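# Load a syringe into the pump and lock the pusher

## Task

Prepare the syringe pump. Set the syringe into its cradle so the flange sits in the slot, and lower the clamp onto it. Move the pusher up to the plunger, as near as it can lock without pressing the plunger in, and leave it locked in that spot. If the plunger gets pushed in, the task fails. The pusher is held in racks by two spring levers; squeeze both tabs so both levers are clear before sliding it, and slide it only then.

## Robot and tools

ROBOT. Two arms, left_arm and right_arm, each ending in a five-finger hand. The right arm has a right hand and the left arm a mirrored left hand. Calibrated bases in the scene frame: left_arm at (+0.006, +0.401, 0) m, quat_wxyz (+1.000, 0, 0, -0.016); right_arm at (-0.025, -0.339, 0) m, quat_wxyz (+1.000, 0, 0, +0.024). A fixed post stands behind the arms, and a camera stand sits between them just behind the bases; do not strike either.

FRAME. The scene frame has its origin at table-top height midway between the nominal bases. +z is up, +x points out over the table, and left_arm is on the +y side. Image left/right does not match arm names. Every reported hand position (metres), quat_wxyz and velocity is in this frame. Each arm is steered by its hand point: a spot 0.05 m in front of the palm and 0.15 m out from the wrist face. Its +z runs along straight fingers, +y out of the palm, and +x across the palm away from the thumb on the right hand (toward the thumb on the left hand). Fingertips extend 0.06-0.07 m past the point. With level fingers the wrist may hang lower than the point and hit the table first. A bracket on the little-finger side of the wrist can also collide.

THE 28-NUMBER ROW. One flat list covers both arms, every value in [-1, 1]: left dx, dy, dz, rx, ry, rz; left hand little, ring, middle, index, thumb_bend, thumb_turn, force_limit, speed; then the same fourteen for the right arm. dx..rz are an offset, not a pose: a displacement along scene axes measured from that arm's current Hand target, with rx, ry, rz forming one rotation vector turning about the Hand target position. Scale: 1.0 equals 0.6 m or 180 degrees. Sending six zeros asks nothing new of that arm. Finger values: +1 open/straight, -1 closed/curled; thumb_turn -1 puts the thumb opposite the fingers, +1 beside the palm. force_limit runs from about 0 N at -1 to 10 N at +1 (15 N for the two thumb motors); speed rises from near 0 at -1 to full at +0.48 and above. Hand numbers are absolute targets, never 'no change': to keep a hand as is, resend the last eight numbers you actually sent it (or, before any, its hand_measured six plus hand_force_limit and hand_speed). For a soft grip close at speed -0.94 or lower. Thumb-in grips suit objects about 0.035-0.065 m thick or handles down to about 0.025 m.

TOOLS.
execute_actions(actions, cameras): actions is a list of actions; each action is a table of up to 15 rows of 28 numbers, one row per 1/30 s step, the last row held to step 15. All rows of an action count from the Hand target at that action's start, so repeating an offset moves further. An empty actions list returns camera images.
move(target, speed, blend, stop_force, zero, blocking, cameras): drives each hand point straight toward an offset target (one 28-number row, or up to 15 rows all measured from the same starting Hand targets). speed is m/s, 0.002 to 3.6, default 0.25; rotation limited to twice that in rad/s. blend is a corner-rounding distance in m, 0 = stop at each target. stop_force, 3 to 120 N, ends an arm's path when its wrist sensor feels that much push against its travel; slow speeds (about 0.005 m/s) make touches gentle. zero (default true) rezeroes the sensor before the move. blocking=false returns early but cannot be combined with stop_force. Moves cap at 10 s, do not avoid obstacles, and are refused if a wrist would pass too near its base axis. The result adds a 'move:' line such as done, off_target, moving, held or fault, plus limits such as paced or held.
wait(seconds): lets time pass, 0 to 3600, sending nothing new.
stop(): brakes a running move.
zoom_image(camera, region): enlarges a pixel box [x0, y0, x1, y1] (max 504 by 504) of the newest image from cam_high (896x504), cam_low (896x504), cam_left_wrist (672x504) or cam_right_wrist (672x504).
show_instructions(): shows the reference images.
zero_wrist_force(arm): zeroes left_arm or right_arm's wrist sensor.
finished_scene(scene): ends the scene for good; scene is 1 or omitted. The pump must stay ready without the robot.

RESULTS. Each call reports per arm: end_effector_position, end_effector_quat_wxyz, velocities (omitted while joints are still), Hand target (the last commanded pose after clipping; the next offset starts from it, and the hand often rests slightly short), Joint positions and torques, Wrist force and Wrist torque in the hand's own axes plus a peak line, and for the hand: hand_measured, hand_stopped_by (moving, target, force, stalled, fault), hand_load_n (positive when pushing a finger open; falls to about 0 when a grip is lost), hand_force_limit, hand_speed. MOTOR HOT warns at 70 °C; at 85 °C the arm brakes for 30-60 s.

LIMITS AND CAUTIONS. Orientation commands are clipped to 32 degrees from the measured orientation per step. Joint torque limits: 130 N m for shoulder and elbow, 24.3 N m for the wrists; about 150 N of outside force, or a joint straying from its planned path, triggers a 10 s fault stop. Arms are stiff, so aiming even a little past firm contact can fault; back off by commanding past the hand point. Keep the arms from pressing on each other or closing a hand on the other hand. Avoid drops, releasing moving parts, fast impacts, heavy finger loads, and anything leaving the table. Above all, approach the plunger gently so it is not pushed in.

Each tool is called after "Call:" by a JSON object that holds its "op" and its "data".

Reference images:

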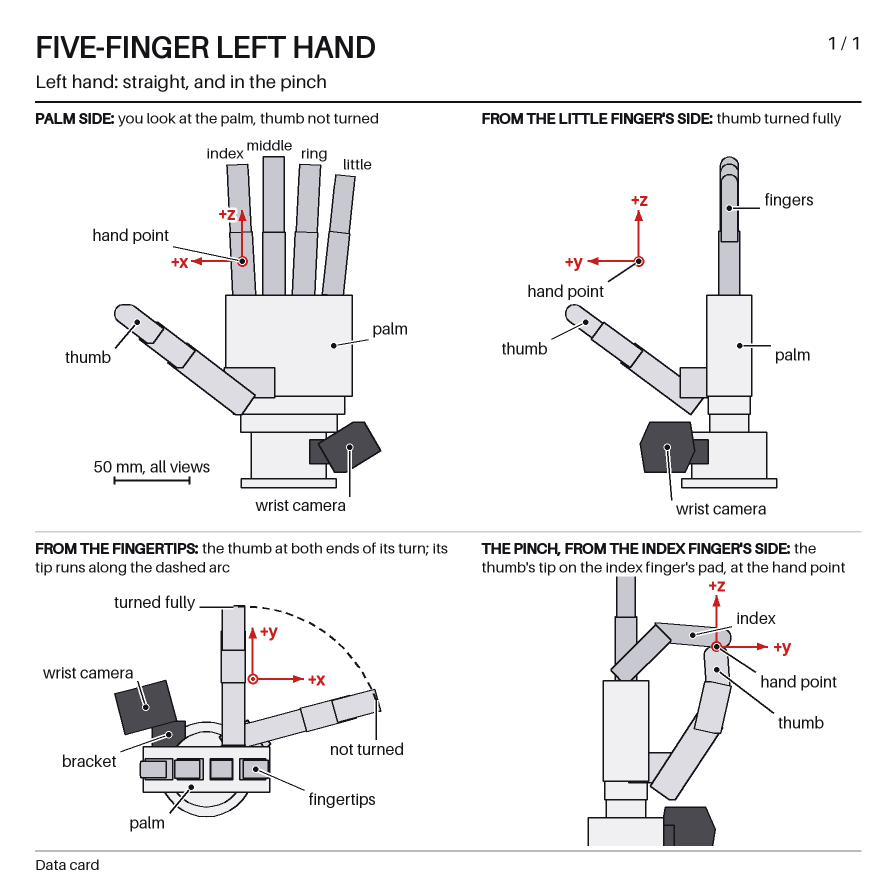

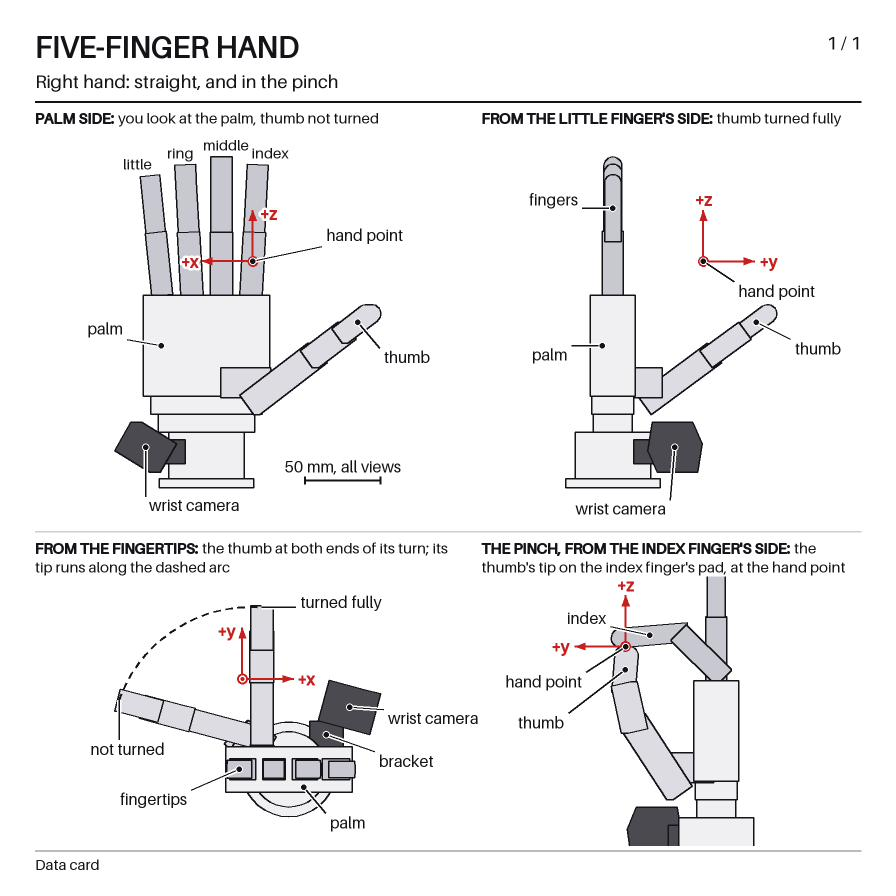

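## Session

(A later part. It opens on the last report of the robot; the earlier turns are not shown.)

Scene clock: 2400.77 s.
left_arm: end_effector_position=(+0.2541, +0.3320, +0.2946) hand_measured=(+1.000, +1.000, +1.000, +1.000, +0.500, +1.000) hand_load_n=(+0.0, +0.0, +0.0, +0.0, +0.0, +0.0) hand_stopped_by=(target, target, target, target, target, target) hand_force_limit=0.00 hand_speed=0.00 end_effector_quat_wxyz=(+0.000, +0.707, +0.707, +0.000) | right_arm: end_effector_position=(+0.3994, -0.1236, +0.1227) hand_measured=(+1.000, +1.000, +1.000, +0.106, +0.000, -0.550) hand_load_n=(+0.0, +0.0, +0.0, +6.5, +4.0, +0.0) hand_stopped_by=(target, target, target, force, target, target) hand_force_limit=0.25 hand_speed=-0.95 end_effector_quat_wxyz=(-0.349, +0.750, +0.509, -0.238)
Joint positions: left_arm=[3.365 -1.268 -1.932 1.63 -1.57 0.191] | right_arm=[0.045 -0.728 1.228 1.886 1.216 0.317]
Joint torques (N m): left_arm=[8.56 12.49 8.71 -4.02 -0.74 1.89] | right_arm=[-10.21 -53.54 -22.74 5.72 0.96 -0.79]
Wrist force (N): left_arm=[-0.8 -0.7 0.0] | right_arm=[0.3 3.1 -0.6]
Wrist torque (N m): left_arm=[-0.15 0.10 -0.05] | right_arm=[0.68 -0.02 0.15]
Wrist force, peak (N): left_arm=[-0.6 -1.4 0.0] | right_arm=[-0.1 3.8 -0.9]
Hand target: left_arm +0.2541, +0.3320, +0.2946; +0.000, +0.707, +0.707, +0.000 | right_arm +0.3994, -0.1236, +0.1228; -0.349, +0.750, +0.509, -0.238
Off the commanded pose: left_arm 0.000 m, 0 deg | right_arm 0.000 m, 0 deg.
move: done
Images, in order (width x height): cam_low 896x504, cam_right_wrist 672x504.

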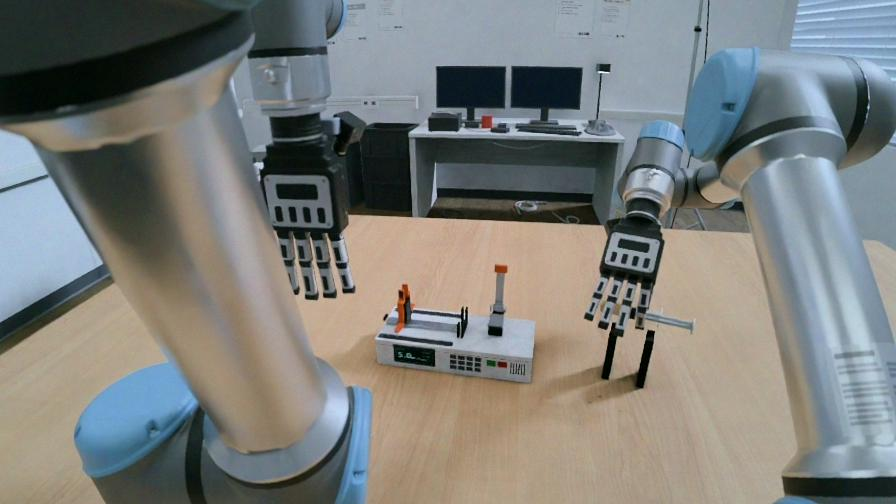

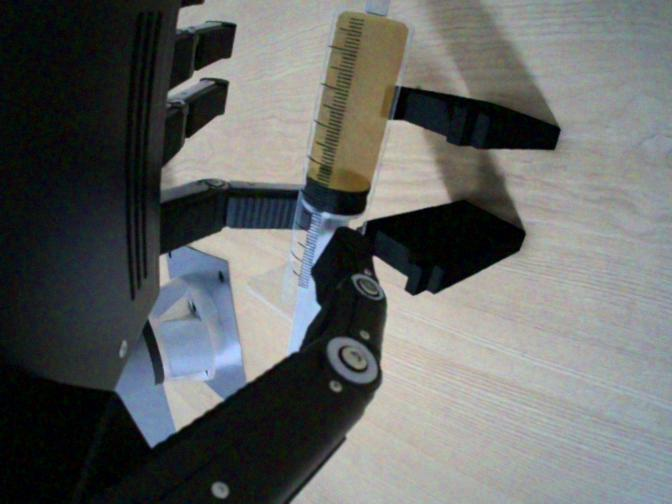

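Call:
{"op": "move", "data": {"target": [-0.09,0.2,0.06,0,0,0,1,1,1,1,0.5,1,0,0,0,0,0.26,0,0,0,1,1,1,-0.2,0,-0.55,0.25,-0.95], "speed": 0.08, "cameras": ["cam_right_wrist"]}}

Call:
{"op": "move", "data": {"target": [0,0,0,0,0,0,1,1,1,1,0.5,1,0,0,0.0,0.2,0,0.1001,-0.0212,-0.8821,1,1,1,-0.2,0,-0.55,0.25,-0.95], "speed": 0.17, "cameras": ["cam_right_wrist","cam_high","cam_low"]}}

Scene clock: 2459.60 s.
left_arm: end_effector_position=(+0.2005, +0.4520, +0.3306) hand_measured=(+1.000, +1.000, +1.000, +1.000, +0.500, +1.000) hand_load_n=(+0.0, +0.0, +0.0, +0.0, +0.0, +0.0) hand_stopped_by=(target, target, target, target, target, target) hand_force_limit=0.00 hand_speed=0.00 end_effector_quat_wxyz=(-0.001, +0.707, +0.707, -0.001) | right_arm: end_effector_position=(+0.3994, -0.1236, +0.2788) hand_measured=(+1.000, +1.000, +1.000, +0.106, +0.000, -0.550) hand_load_n=(+0.0, +0.0, -0.5, +6.5, +3.5, +0.0) hand_stopped_by=(target, target, target, force, target, target) hand_force_limit=0.25 hand_speed=-0.95 end_effector_quat_wxyz=(-0.349, +0.750, +0.509, -0.238)
Joint positions: left_arm=[4.687 -0.923 -2.013 1.366 -1.574 1.512] | right_arm=[0.045 -0.864 1.05 2.2 1.216 0.317]
Joint torques (N m): left_arm=[8.07 1.3 6.78 -4.41 1.4 2.02] | right_arm=[10.21 -51.58 -25.64 5.92 1.4 -1.52]
Wrist force (N): left_arm=[-0.4 -1.2 0.2] | right_arm=[-0.1 3.0 -0.8]
Wrist torque (N m): left_arm=[-0.24 0.05 -0.03] | right_arm=[0.67 0.03 0.13]
Wrist force, peak (N): left_arm=[-0.6 -1.5 0.1] | right_arm=[0.0 4.0 -0.4]
Hand target: left_arm +0.2001, +0.4520, +0.3306; +0.000, +0.707, +0.707, +0.000 | right_arm +0.3994, -0.1236, +0.2788; -0.349, +0.750, +0.509, -0.238
Off the commanded pose: left_arm 0.000 m, 0 deg | right_arm 0.000 m, 0 deg.
move: done

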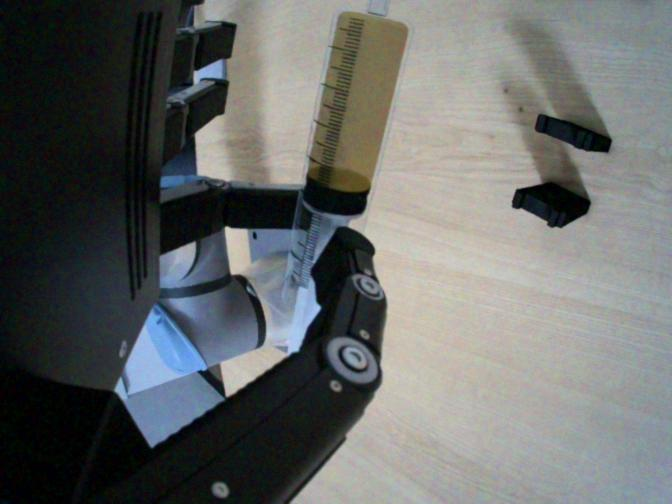

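Scene clock: 2468.40 s.
left_arm: end_effector_position=(+0.2005, +0.4520, +0.3306) hand_measured=(+1.000, +1.000, +1.000, +1.000, +0.500, +1.000) hand_load_n=(+0.0, +0.0, -0.5, +0.0, +0.0, +0.0) hand_stopped_by=(target, target, target, target, target, target) hand_force_limit=0.00 hand_speed=0.00 end_effector_quat_wxyz=(-0.001, +0.707, +0.707, -0.001) | right_arm: end_effector_position=(+0.3994, -0.0036, +0.2788) hand_measured=(+1.000, +1.000, +1.000, +0.106, +0.000, -0.550) hand_load_n=(+0.0, +0.0, +0.0, +6.5, +4.0, +0.0) hand_stopped_by=(target, target, target, force, target, target) hand_force_limit=0.25 hand_speed=-0.95 end_effector_quat_wxyz=(-0.365, +0.596, -0.610, +0.374)
Joint positions: left_arm=[4.687 -0.923 -2.013 1.366 -1.574 1.512] | right_arm=[0.533 -1.512 1.655 0.411 2.102 3.445]
Joint torques (N m): left_arm=[8.45 1.5 6.49 -4.31 1.29 2.14] | right_arm=[12.6 -9.93 -27.36 3.38 2.34 2.06]
Wrist force (N): left_arm=[-0.3 -0.9 0.4] | right_arm=[-0.5 3.7 -0.6]
Wrist torque (N m): left_arm=[-0.20 0.04 -0.04] | right_arm=[0.81 0.13 0.04]
Wrist force, peak (N): left_arm=[-0.9 -1.3 0.5] | right_arm=[-0.7 4.1 -0.9]
Hand target: left_arm +0.2005, +0.4520, +0.3306; -0.001, +0.707, +0.707, -0.001 | right_arm +0.3994, -0.0036, +0.2788; -0.365, +0.596, -0.610, +0.374
Off the commanded pose: left_arm 0.000 m, 0 deg | right_arm 0.000 m, 0 deg.
move: done
Images, in order (width x height): cam_high 896x504, cam_low 896x504, cam_right_wrist 672x504.

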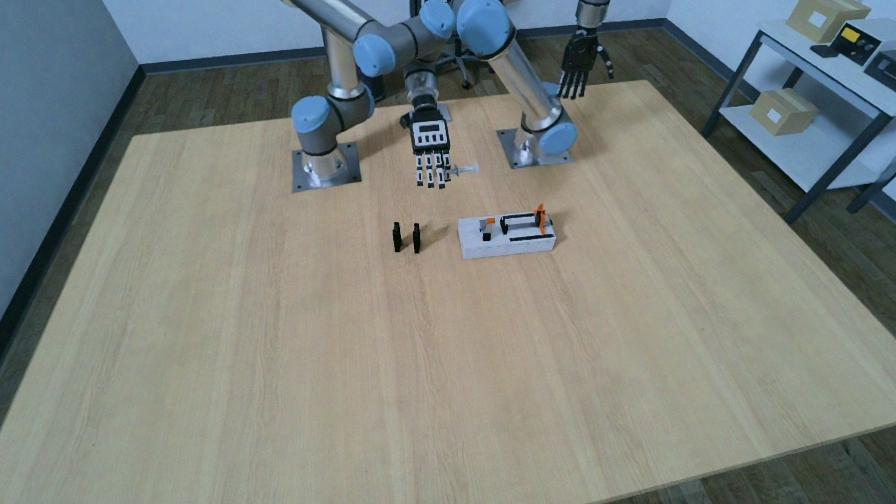

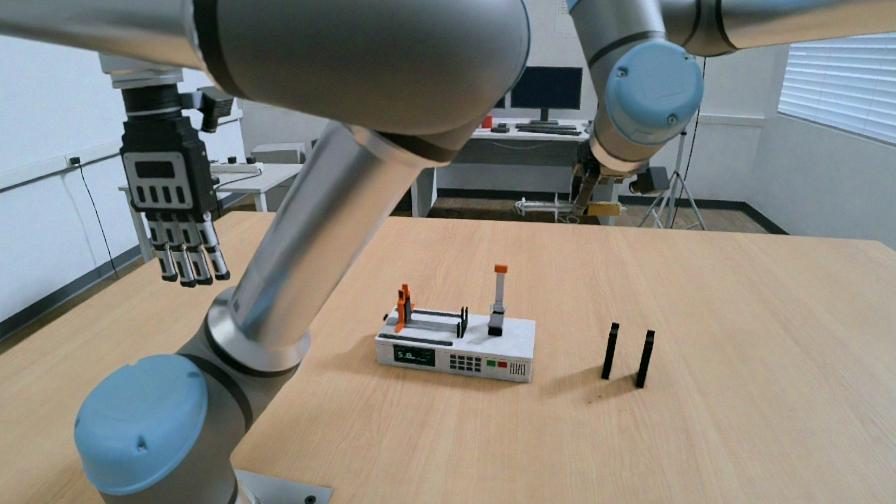

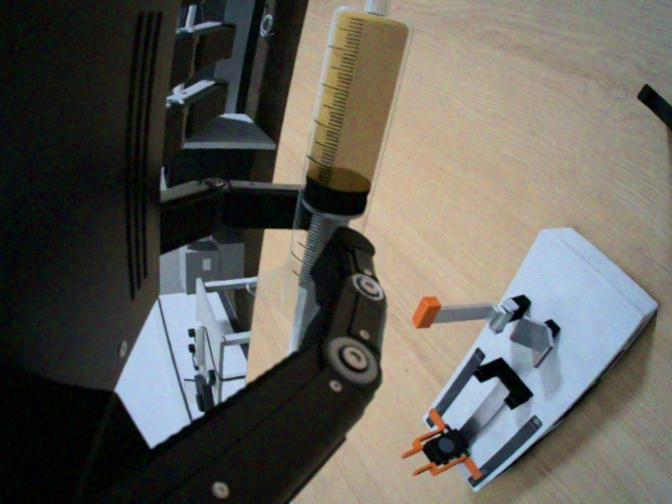

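Call:
{"op": "zoom_image", "data": {"camera": "cam_low", "region": [500, 160, 680, 260]}}

Call:
{"op": "zoom_image", "data": {"camera": "cam_high", "region": [390, 100, 500, 200]}}

Scaled by 2.800 from the camera's image (finer frame: 1280x720).

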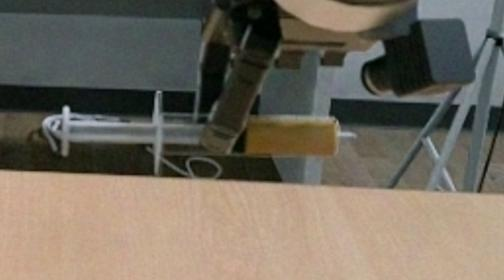

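Scaled by 4.582 from the camera's image (finer frame: 1280x720).

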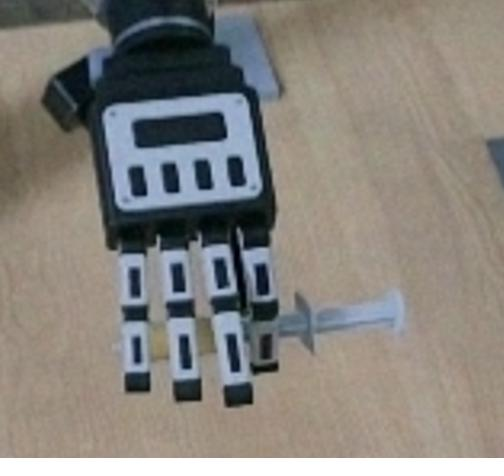

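Call:
{"op": "move", "data": {"target": [[0,0,0,0,0,0,1,1,1,1,0.5,1,0,0,-0.0215,-0.1453,-0.08,0.0084,0.0436,-0.1027,1,1,1,-0.2,0,-0.55,0.25,-0.95],[0,0,0,0,0,0,1,1,1,1,0.5,1,0,0,-0.0215,-0.1453,-0.2113,0.0084,0.0436,-0.1027,1,1,1,-0.2,0,-0.55,0.25,-0.95]], "speed": 0.08, "blend": [0.02,0], "cameras": ["cam_right_wrist","cam_high","cam_low"]}}

Call:
{"op": "zoom_image", "data": {"camera": "cam_low", "region": [530, 230, 710, 400]}}

Call:
{"op": "zoom_image", "data": {"camera": "cam_high", "region": [360, 170, 480, 270]}}

Scene clock: 2595.87 s.
left_arm: end_effector_position=(+0.2005, +0.4520, +0.3306) hand_measured=(+1.000, +1.000, +1.000, +1.000, +0.500, +1.000) hand_load_n=(+0.0, +0.0, +0.0, +0.0, +0.0, +0.0) hand_stopped_by=(target, target, target, target, target, target) hand_force_limit=0.00 hand_speed=0.00 end_effector_quat_wxyz=(-0.001, +0.707, +0.707, -0.001) | right_arm: end_effector_position=(+0.3865, -0.0908, +0.1521) hand_measured=(+1.000, +1.000, +1.000, +0.106, +0.000, -0.550) hand_load_n=(+0.0, +0.0, +0.0, +7.0, +4.0, +0.0) hand_stopped_by=(target, target, target, force, target, target) hand_force_limit=0.25 hand_speed=-0.95 end_effector_quat_wxyz=(+0.265, -0.509, +0.726, -0.378)
Joint positions: left_arm=[4.687 -0.923 -2.013 1.366 -1.574 1.512] | right_arm=[0.436 -1.429 1.875 0.357 2.221 3.702]
Joint torques (N m): left_arm=[8.1 2.33 7.1 -4.34 1.4 2.05] | right_arm=[-10.8 -11.13 -8.73 -1.28 -0.21 -1.69]
Wrist force (N): left_arm=[-0.5 -0.8 0.2] | right_arm=[-0.4 3.0 -0.9]
Wrist torque (N m): left_arm=[-0.17 0.06 -0.06] | right_arm=[0.68 0.11 0.04]
Wrist force, peak (N): left_arm=[-1.0 -1.4 0.3] | right_arm=[-0.5 4.1 -1.3]
Hand target: left_arm +0.2005, +0.4520, +0.3306; -0.001, +0.707, +0.707, -0.001 | right_arm +0.3865, -0.0908, +0.1520; +0.265, -0.509, +0.726, -0.378
Off the commanded pose: left_arm 0.000 m, 0 deg | right_arm 0.000 m, 0 deg.
move: done
Images, in order (width x height): cam_high 896x504, cam_low 896x504, cam_right_wrist 672x504.

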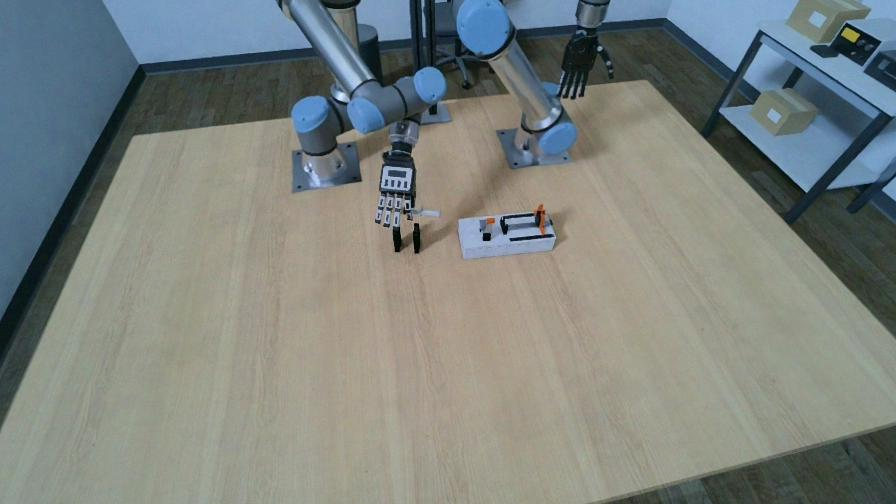

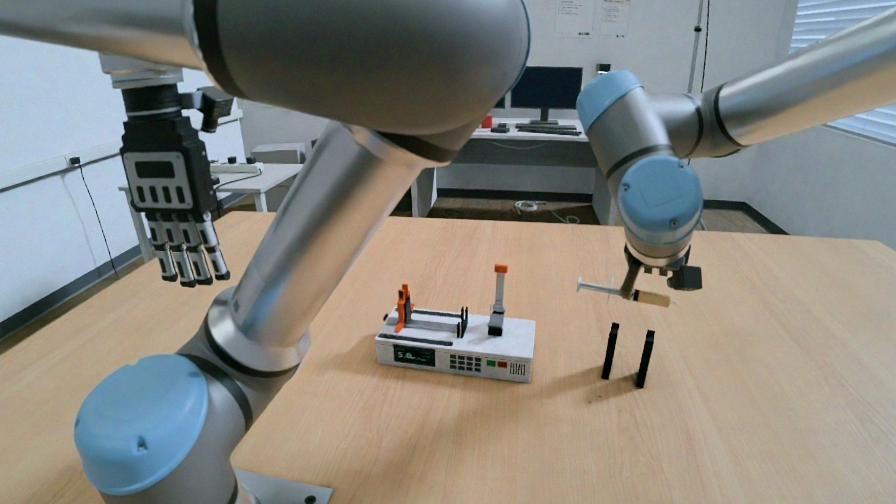

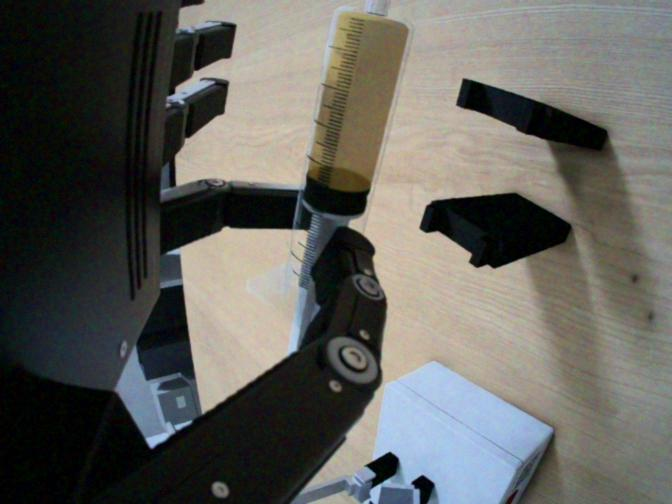

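Scaled by 2.800 from the camera's image (finer frame: 1280x720).

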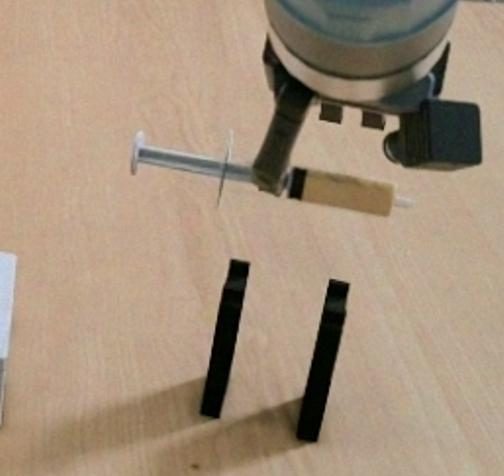

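Scaled by 4.200 from the camera's image (finer frame: 1280x720).

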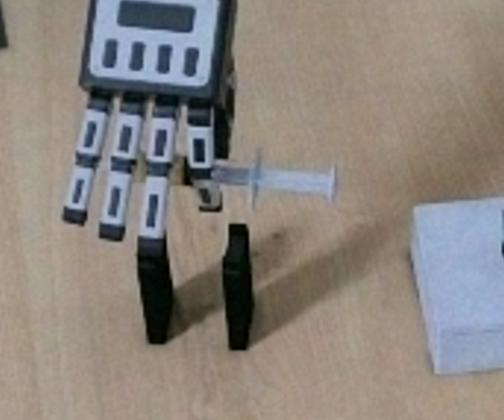

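Call:
{"op": "move", "data": {"target": [0,0,0,0,0,0,1,1,1,1,0.5,1,0,0,-0.0028,-0.0078,-0.065,0,0,0,1,1,1,-0.2,0,-0.55,0.25,-0.95], "speed": 0.05, "stop_force": 4, "cameras": ["cam_right_wrist","cam_high","cam_low"]}}

Call:
{"op": "zoom_image", "data": {"camera": "cam_low", "region": [560, 270, 680, 360]}}

Call:
{"op": "zoom_image", "data": {"camera": "cam_right_wrist", "region": [240, 0, 580, 340]}}

Scene clock: 2622.97 s.
left_arm: end_effector_position=(+0.2005, +0.4520, +0.3306) hand_measured=(+1.000, +1.000, +1.000, +1.000, +0.500, +1.000) hand_load_n=(+0.0, +0.0, +0.0, +0.0, +0.0, +0.0) hand_stopped_by=(target, target, target, target, target, target) hand_force_limit=0.00 hand_speed=0.00 end_effector_quat_wxyz=(-0.001, +0.707, +0.707, -0.001) | right_arm: end_effector_position=(+0.3848, -0.0954, +0.1130) hand_measured=(+1.000, +1.000, +1.000, +0.106, +0.000, -0.550) hand_load_n=(+0.0, +0.0, +0.0, +6.5, +4.0, +0.0) hand_stopped_by=(target, target, target, force, target, target) hand_force_limit=0.25 hand_speed=-0.95 end_effector_quat_wxyz=(+0.265, -0.509, +0.726, -0.378)
Joint positions: left_arm=[4.687 -0.923 -2.013 1.366 -1.574 1.512] | right_arm=[0.426 -1.394 1.946 0.246 2.214 3.693]
Joint torques (N m): left_arm=[8.49 1.6 6.97 -4.12 1.31 2.08] | right_arm=[-10.82 -11.15 -6.55 -2.02 -0.99 -1.69]
Wrist force (N): left_arm=[-0.6 -1.1 0.1] | right_arm=[-0.1 3.3 -0.6]
Wrist torque (N m): left_arm=[-0.21 0.08 -0.05] | right_arm=[0.70 0.06 0.14]
Wrist force, peak (N): left_arm=[-0.9 -1.3 0.4] | right_arm=[-0.6 3.6 -0.9]
Hand target: left_arm +0.2005, +0.4520, +0.3306; -0.001, +0.707, +0.707, -0.001 | right_arm +0.3848, -0.0954, +0.1130; +0.265, -0.509, +0.726, -0.378
Off the commanded pose: left_arm 0.000 m, 0 deg | right_arm 0.000 m, 0 deg.
move: done
Images, in order (width x height): cam_high 896x504, cam_low 896x504, cam_right_wrist 672x504.

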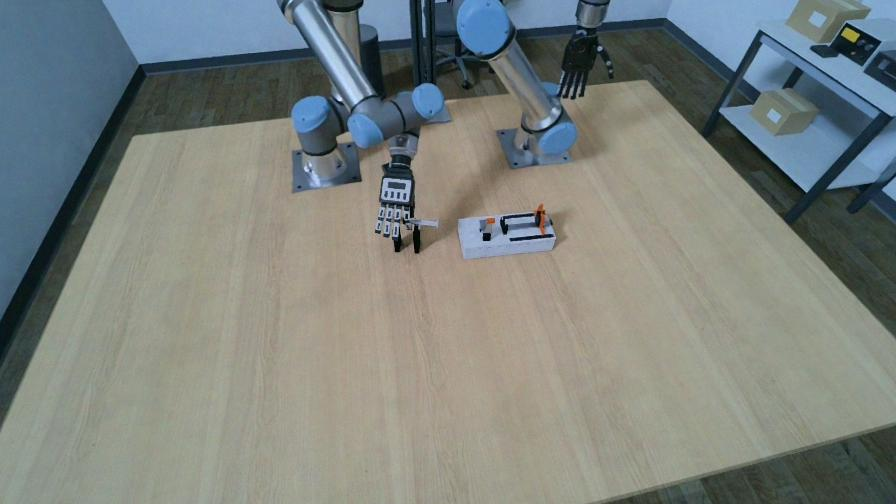

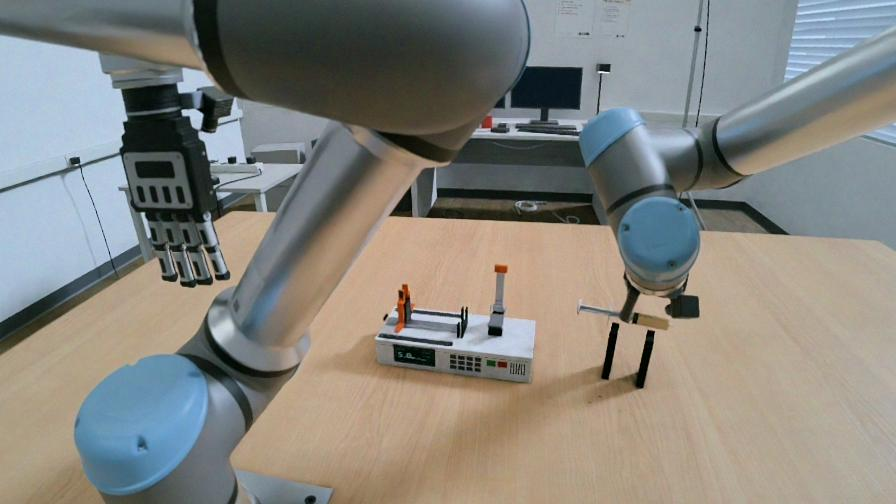

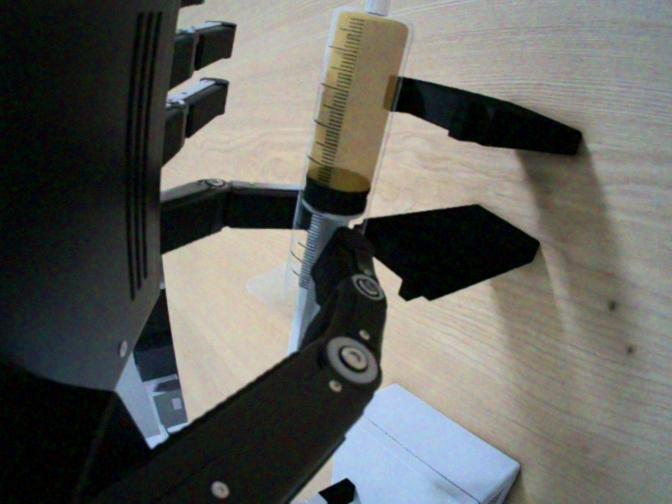

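Scaled by 4.200 from the camera's image (finer frame: 1280x720).

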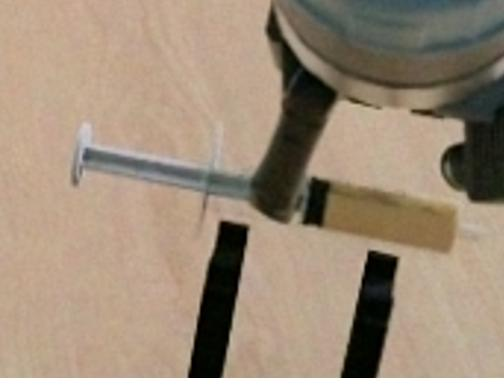

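Scaled by 1.482 from the camera's image (finer frame: 960x720).

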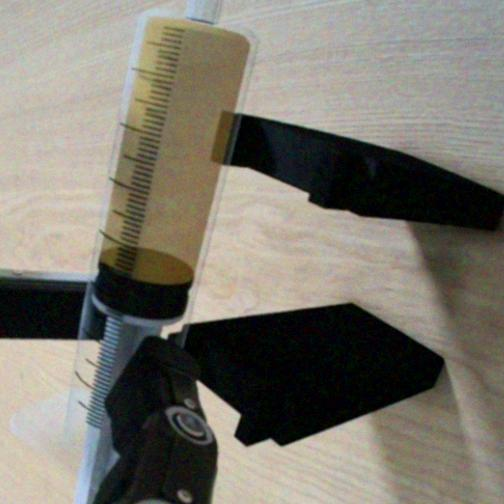

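Call:
{"op": "zoom_image", "data": {"camera": "cam_high", "region": [375, 195, 455, 265]}}

Scaled by 6.300 from the camera's image (finer frame: 1280x720).

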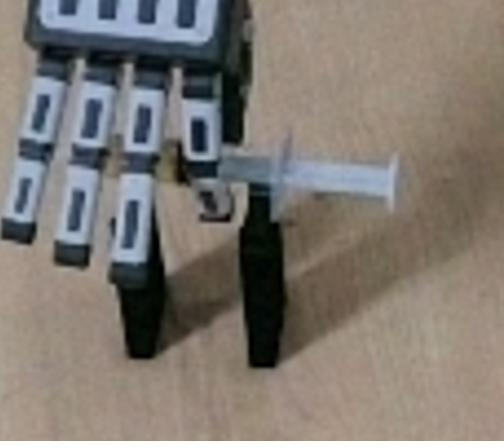

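Call:
{"op": "move", "data": {"target": [[0,0,0,0,0,0,1,1,1,1,0.5,1,0,0,-0.0018,-0.005,0,0,0,0,1,1,1,-0.2,0,-0.55,0.25,-0.95],[0,0,0,0,0,0,1,1,1,1,0.5,1,0,0,-0.0018,-0.005,-0.045,0,0,0,1,1,1,-0.2,0,-0.55,0.25,-0.95]], "speed": 0.015, "stop_force": 3, "cameras": ["cam_right_wrist","cam_high","cam_low"]}}

Call:
{"op": "zoom_image", "data": {"camera": "cam_low", "region": [560, 270, 680, 360]}}

Call:
{"op": "zoom_image", "data": {"camera": "cam_right_wrist", "region": [240, 0, 580, 340]}}

Call:
{"op": "zoom_image", "data": {"camera": "cam_high", "region": [375, 195, 455, 265]}}

Scene clock: 2734.40 s.
left_arm: end_effector_position=(+0.2005, +0.4520, +0.3306) hand_measured=(+1.000, +1.000, +1.000, +1.000, +0.500, +1.000) hand_load_n=(+0.0, +0.0, +0.0, +0.0, -0.5, +0.0) hand_stopped_by=(target, target, target, target, target, target) hand_force_limit=0.00 hand_speed=0.00 end_effector_quat_wxyz=(-0.001, +0.707, +0.707, -0.001) | right_arm: end_effector_position=(+0.3837, -0.0984, +0.0912) hand_measured=(+1.000, +1.000, +1.000, +0.106, +0.000, -0.550) hand_load_n=(+0.0, +0.0, +0.0, +7.0, +4.0, +0.0) hand_stopped_by=(target, target, target, force, target, target) hand_force_limit=0.25 hand_speed=-0.95 end_effector_quat_wxyz=(+0.265, -0.509, +0.726, -0.378)
Joint positions: left_arm=[4.687 -0.923 -2.013 1.366 -1.574 1.512] | right_arm=[0.42 -1.371 1.984 0.183 2.21 3.688]
Joint torques (N m): left_arm=[8.59 2.07 7.55 -4.13 1.31 2.03] | right_arm=[-8.37 -32.47 -24.16 3.82 -0.71 -1.65]
Wrist force (N): left_arm=[-0.8 -1.0 0.2] | right_arm=[-0.3 3.4 -0.6]
Wrist torque (N m): left_arm=[-0.20 0.11 -0.07] | right_arm=[0.74 0.07 0.13]
Wrist force, peak (N): left_arm=[-0.4 -1.5 0.1] | right_arm=[-0.1 -4.0 -6.2]
Hand target: left_arm +0.2005, +0.4520, +0.3306; -0.001, +0.707, +0.707, -0.001 | right_arm +0.3837, -0.0984, +0.0912; +0.265, -0.509, +0.726, -0.378 (not the last commanded pose)
Off the commanded pose: left_arm 0.000 m, 0 deg | right_arm 0.005 m, 0 deg.
move: contact (right_arm); path passed 1 of 2 targets
Images, in order (width x height): cam_high 896x504, cam_low 896x504, cam_right_wrist 672x504.

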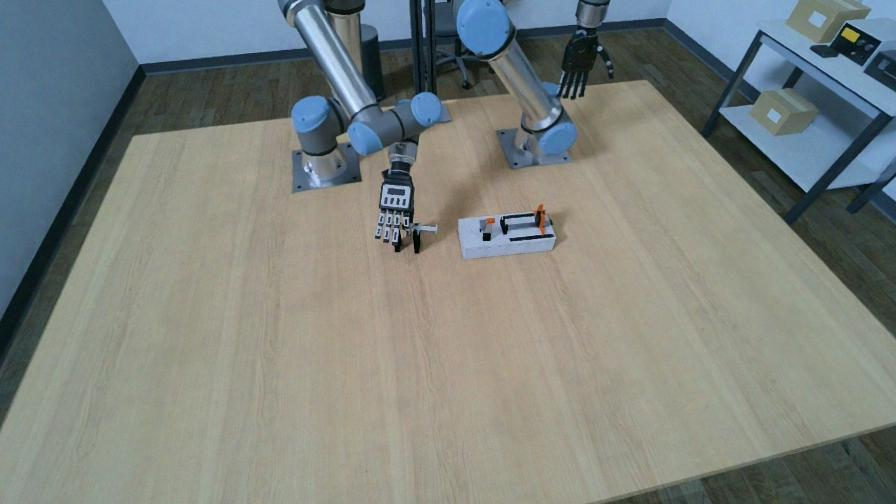

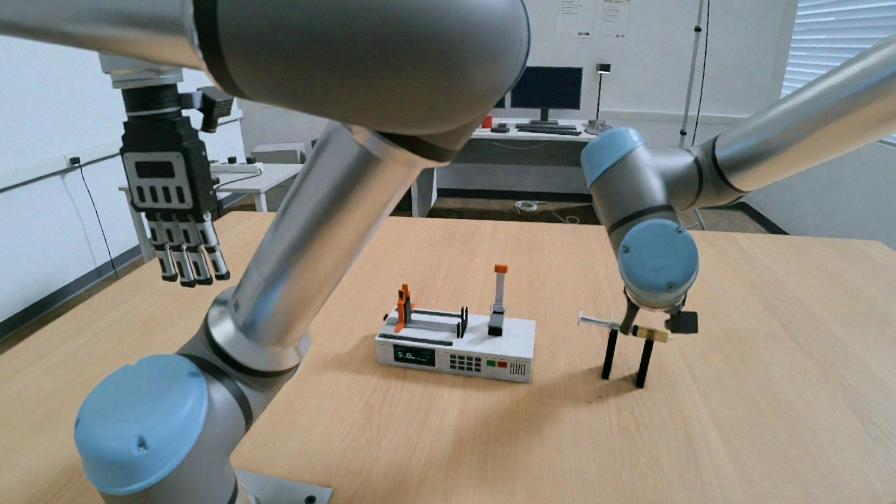

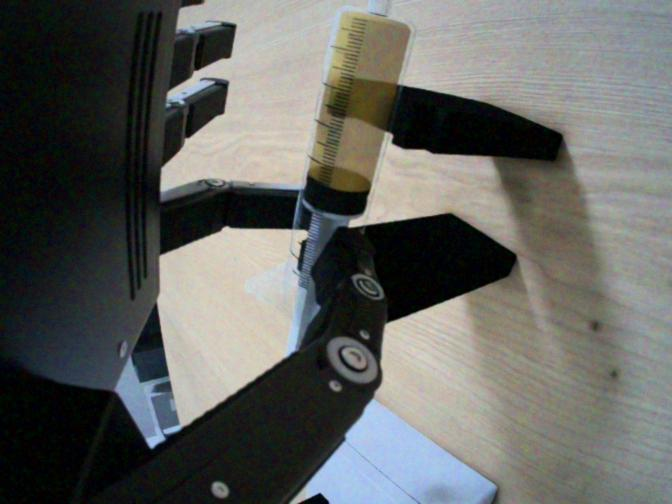

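Scaled by 4.200 from the camera's image (finer frame: 1280x720).

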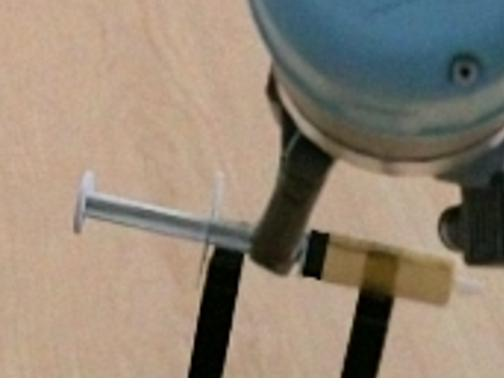

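Scaled by 1.482 from the camera's image (finer frame: 960x720).

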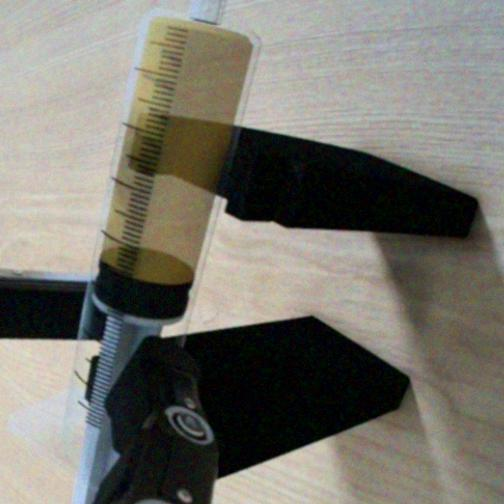

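Scaled by 6.300 from the camera's image (finer frame: 1280x720).

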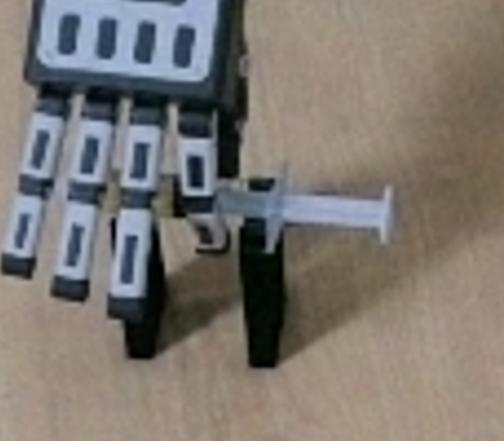

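Call:
{"op": "move", "data": {"target": [[0,0,0,0,0,0,1,1,1,1,0.5,1,0,0,-0.0055,0.002,0.002,0,0,0,1,1,1,-0.2,0,-0.55,0.25,-0.95],[0,0,0,0,0,0,1,1,1,1,0.5,1,0,0,-0.0055,0.002,-0.015,0,0,0,1,1,1,-0.2,0,-0.55,0.25,-0.95]], "speed": 0.01, "stop_force": 3.5, "cameras": ["cam_right_wrist","cam_high","cam_low"]}}

Call:
{"op": "zoom_image", "data": {"camera": "cam_low", "region": [560, 270, 680, 360]}}

Call:
{"op": "zoom_image", "data": {"camera": "cam_high", "region": [375, 195, 455, 265]}}

Scene clock: 2751.90 s.
left_arm: end_effector_position=(+0.2005, +0.4520, +0.3306) hand_measured=(+1.000, +1.000, +1.000, +1.000, +0.500, +1.000) hand_load_n=(+0.0, +0.0, +0.0, +0.0, +0.0, +0.0) hand_stopped_by=(target, target, target, target, target, target) hand_force_limit=0.00 hand_speed=0.00 end_effector_quat_wxyz=(-0.001, +0.707, +0.707, -0.001) | right_arm: end_effector_position=(+0.3804, -0.0973, +0.0910) hand_measured=(+1.000, +1.000, +1.000, +0.106, +0.000, -0.550) hand_load_n=(+0.0, +0.0, +0.0, +8.5, +2.0, -0.5) hand_stopped_by=(target, target, target, force, target, target) hand_force_limit=0.25 hand_speed=-0.95 end_effector_quat_wxyz=(+0.265, -0.509, +0.726, -0.378)
Joint positions: left_arm=[4.687 -0.923 -2.013 1.366 -1.574 1.512] | right_arm=[0.427 -1.373 1.987 0.185 2.215 3.694]
Joint torques (N m): left_arm=[8.04 1.36 7.16 -4.32 1.28 2.15] | right_arm=[-0.11 -31.64 -22.69 4.22 -0.78 -1.39]
Wrist force (N): left_arm=[-0.4 -1.1 0.2] | right_arm=[0.2 0.5 1.0]
Wrist torque (N m): left_arm=[-0.22 0.05 -0.03] | right_arm=[0.57 0.01 0.03]
Wrist force, peak (N): left_arm=[-0.6 -1.8 -0.1] | right_arm=[0.0 -4.1 -3.8]
Hand target: left_arm +0.2005, +0.4520, +0.3306; -0.001, +0.707, +0.707, -0.001 | right_arm +0.3804, -0.0973, +0.0910; +0.265, -0.509, +0.726, -0.378 (not the last commanded pose)
Off the commanded pose: left_arm 0.000 m, 0 deg | right_arm 0.009 m, 0 deg.
move: contact (right_arm); path passed 1 of 2 targets
Images, in order (width x height): cam_high 896x504, cam_low 896x504, cam_right_wrist 672x504.

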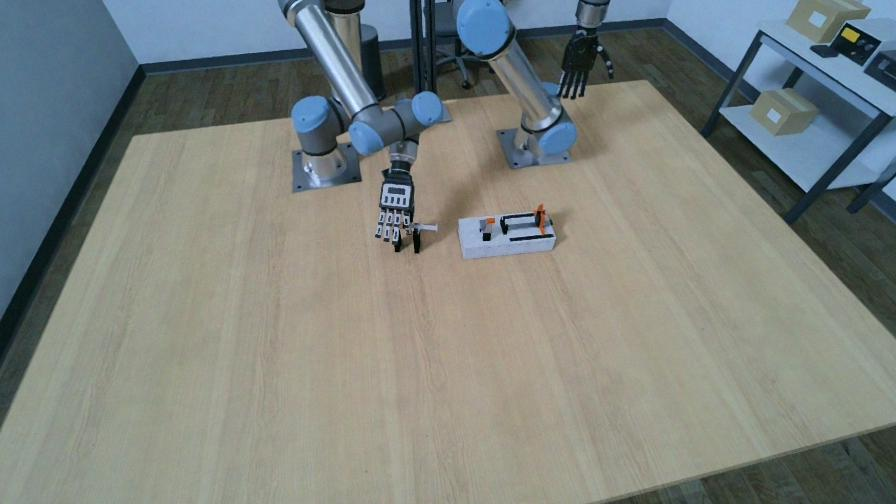

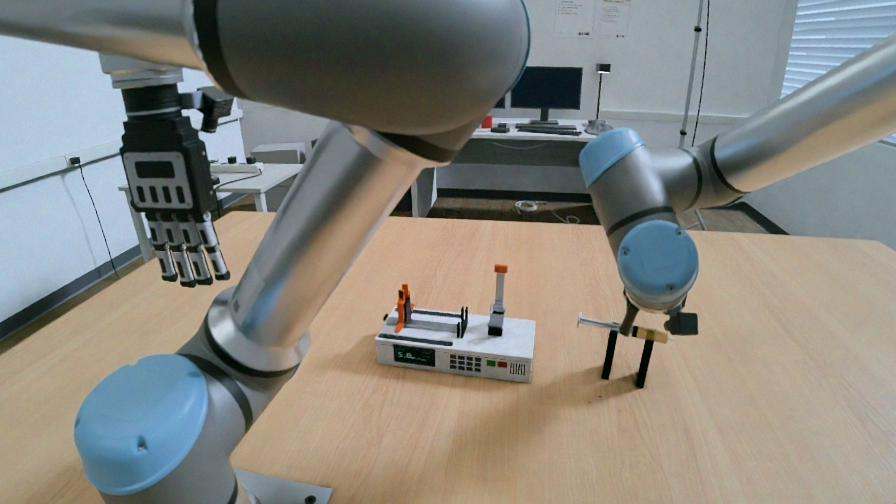

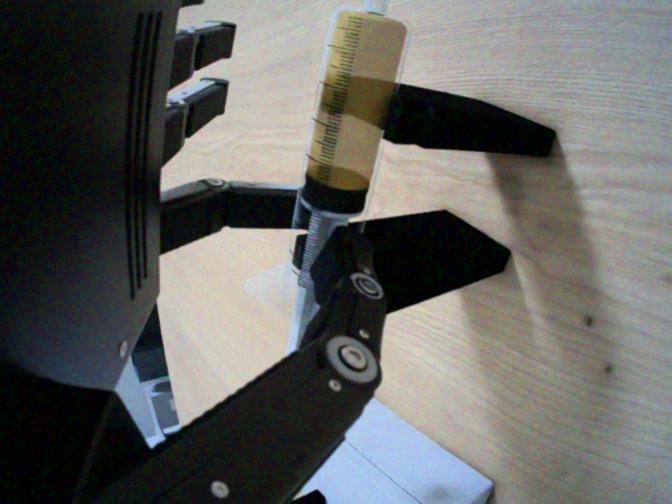

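Scaled by 4.200 from the camera's image (finer frame: 1280x720).

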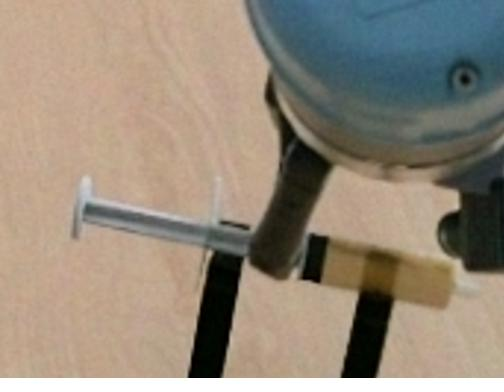

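Scaled by 6.300 from the camera's image (finer frame: 1280x720).

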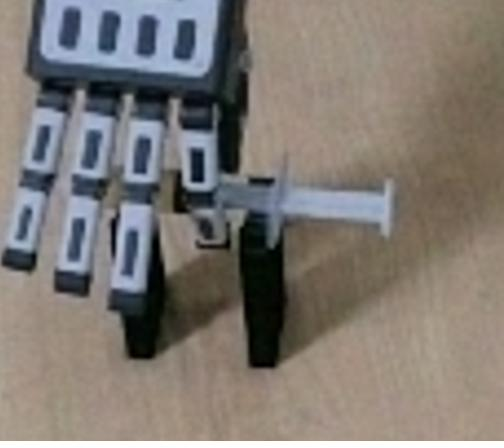

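Call:
{"op": "move", "data": {"target": [0,0,0,0,0,0,1,1,1,1,0.5,1,0,0,0,0,-0.01,0,0,0,1,1,1,-0.2,0,-0.55,0.25,-0.95], "speed": 0.008, "stop_force": 4, "cameras": ["cam_right_wrist","cam_high","cam_low"]}}

Call:
{"op": "zoom_image", "data": {"camera": "cam_low", "region": [560, 270, 680, 360]}}

Call:
{"op": "zoom_image", "data": {"camera": "cam_right_wrist", "region": [240, 0, 580, 340]}}

Scene clock: 2771.13 s.
left_arm: end_effector_position=(+0.2005, +0.4520, +0.3306) hand_measured=(+1.000, +1.000, +1.000, +1.000, +0.500, +1.000) hand_load_n=(+0.0, -0.5, +0.0, +0.0, +0.0, +0.0) hand_stopped_by=(target, target, target, target, target, target) hand_force_limit=0.00 hand_speed=0.00 end_effector_quat_wxyz=(-0.001, +0.707, +0.707, -0.001) | right_arm: end_effector_position=(+0.3805, -0.0972, +0.0908) hand_measured=(+1.000, +1.000, +1.000, +0.106, +0.000, -0.550) hand_load_n=(+0.0, +0.0, +0.0, +8.0, +1.5, -1.0) hand_stopped_by=(target, target, target, force, target, target) hand_force_limit=0.25 hand_speed=-0.95 end_effector_quat_wxyz=(+0.266, -0.509, +0.726, -0.378)
Joint positions: left_arm=[4.687 -0.923 -2.013 1.366 -1.574 1.512] | right_arm=[0.427 -1.373 1.987 0.184 2.215 3.694]
Joint torques (N m): left_arm=[7.82 2.36 8.83 -4.25 1.28 1.98] | right_arm=[-9.47 -32.16 -22.74 4.03 -0.81 -1.39]
Wrist force (N): left_arm=[-0.4 -1.1 0.1] | right_arm=[0.0 0.6 -1.4]
Wrist torque (N m): left_arm=[-0.21 0.06 -0.04] | right_arm=[0.68 0.05 0.03]
Wrist force, peak (N): left_arm=[-0.5 -1.4 0.3] | right_arm=[-0.3 -5.2 -5.3]
Hand target: left_arm +0.2005, +0.4520, +0.3306; -0.001, +0.707, +0.707, -0.001 | right_arm +0.3805, -0.0972, +0.0908; +0.266, -0.509, +0.726, -0.378 (not the last commanded pose)
Off the commanded pose: left_arm 0.000 m, 0 deg | right_arm 0.006 m, 0 deg.
move: contact (right_arm)
Images, in order (width x height): cam_high 896x504, cam_low 896x504, cam_right_wrist 672x504.

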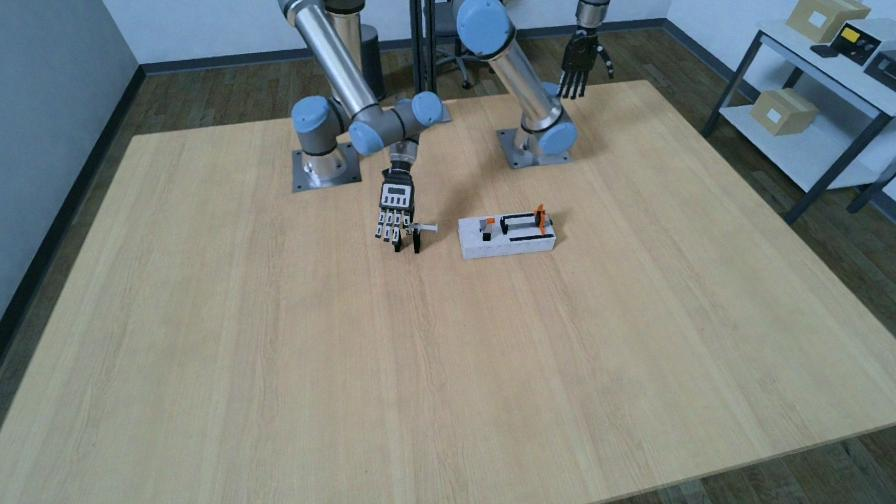

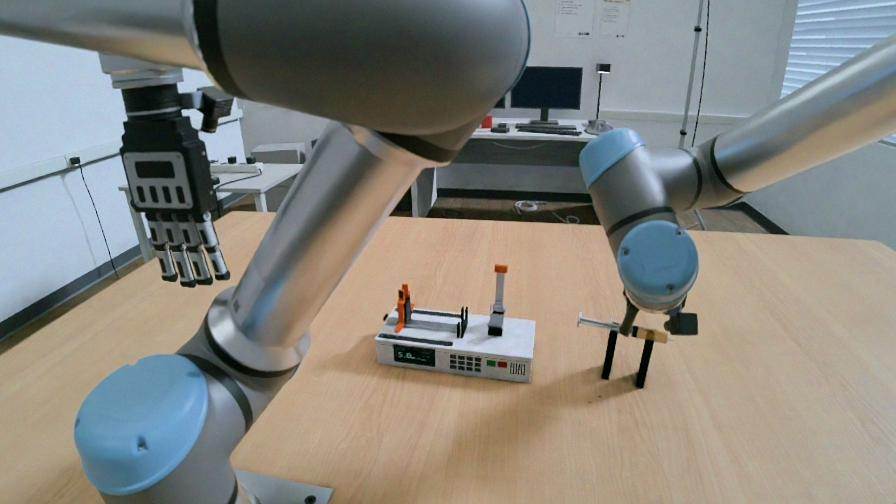

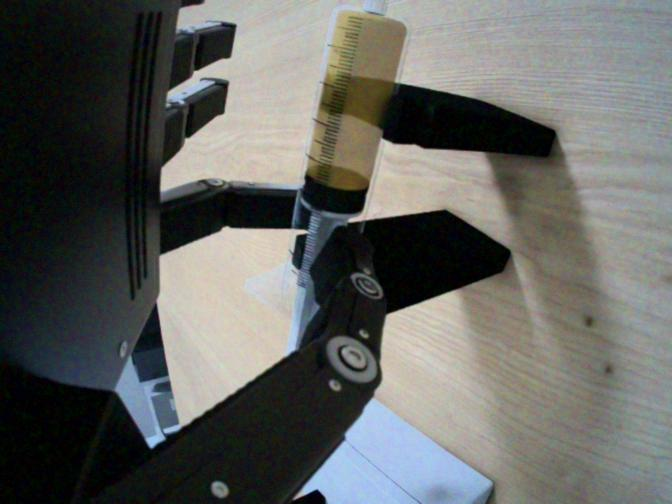

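Scaled by 4.200 from the camera's image (finer frame: 1280x720).

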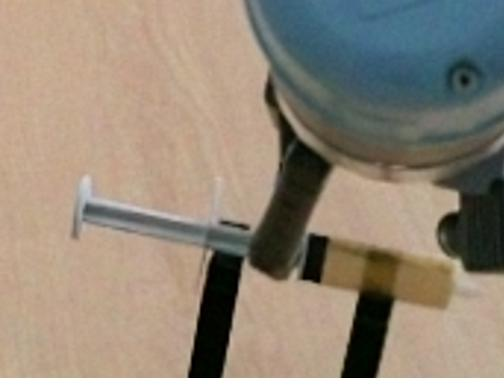

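Scaled by 1.482 from the camera's image (finer frame: 960x720).

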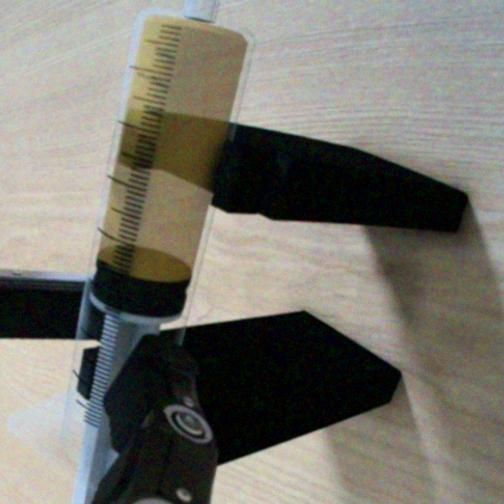

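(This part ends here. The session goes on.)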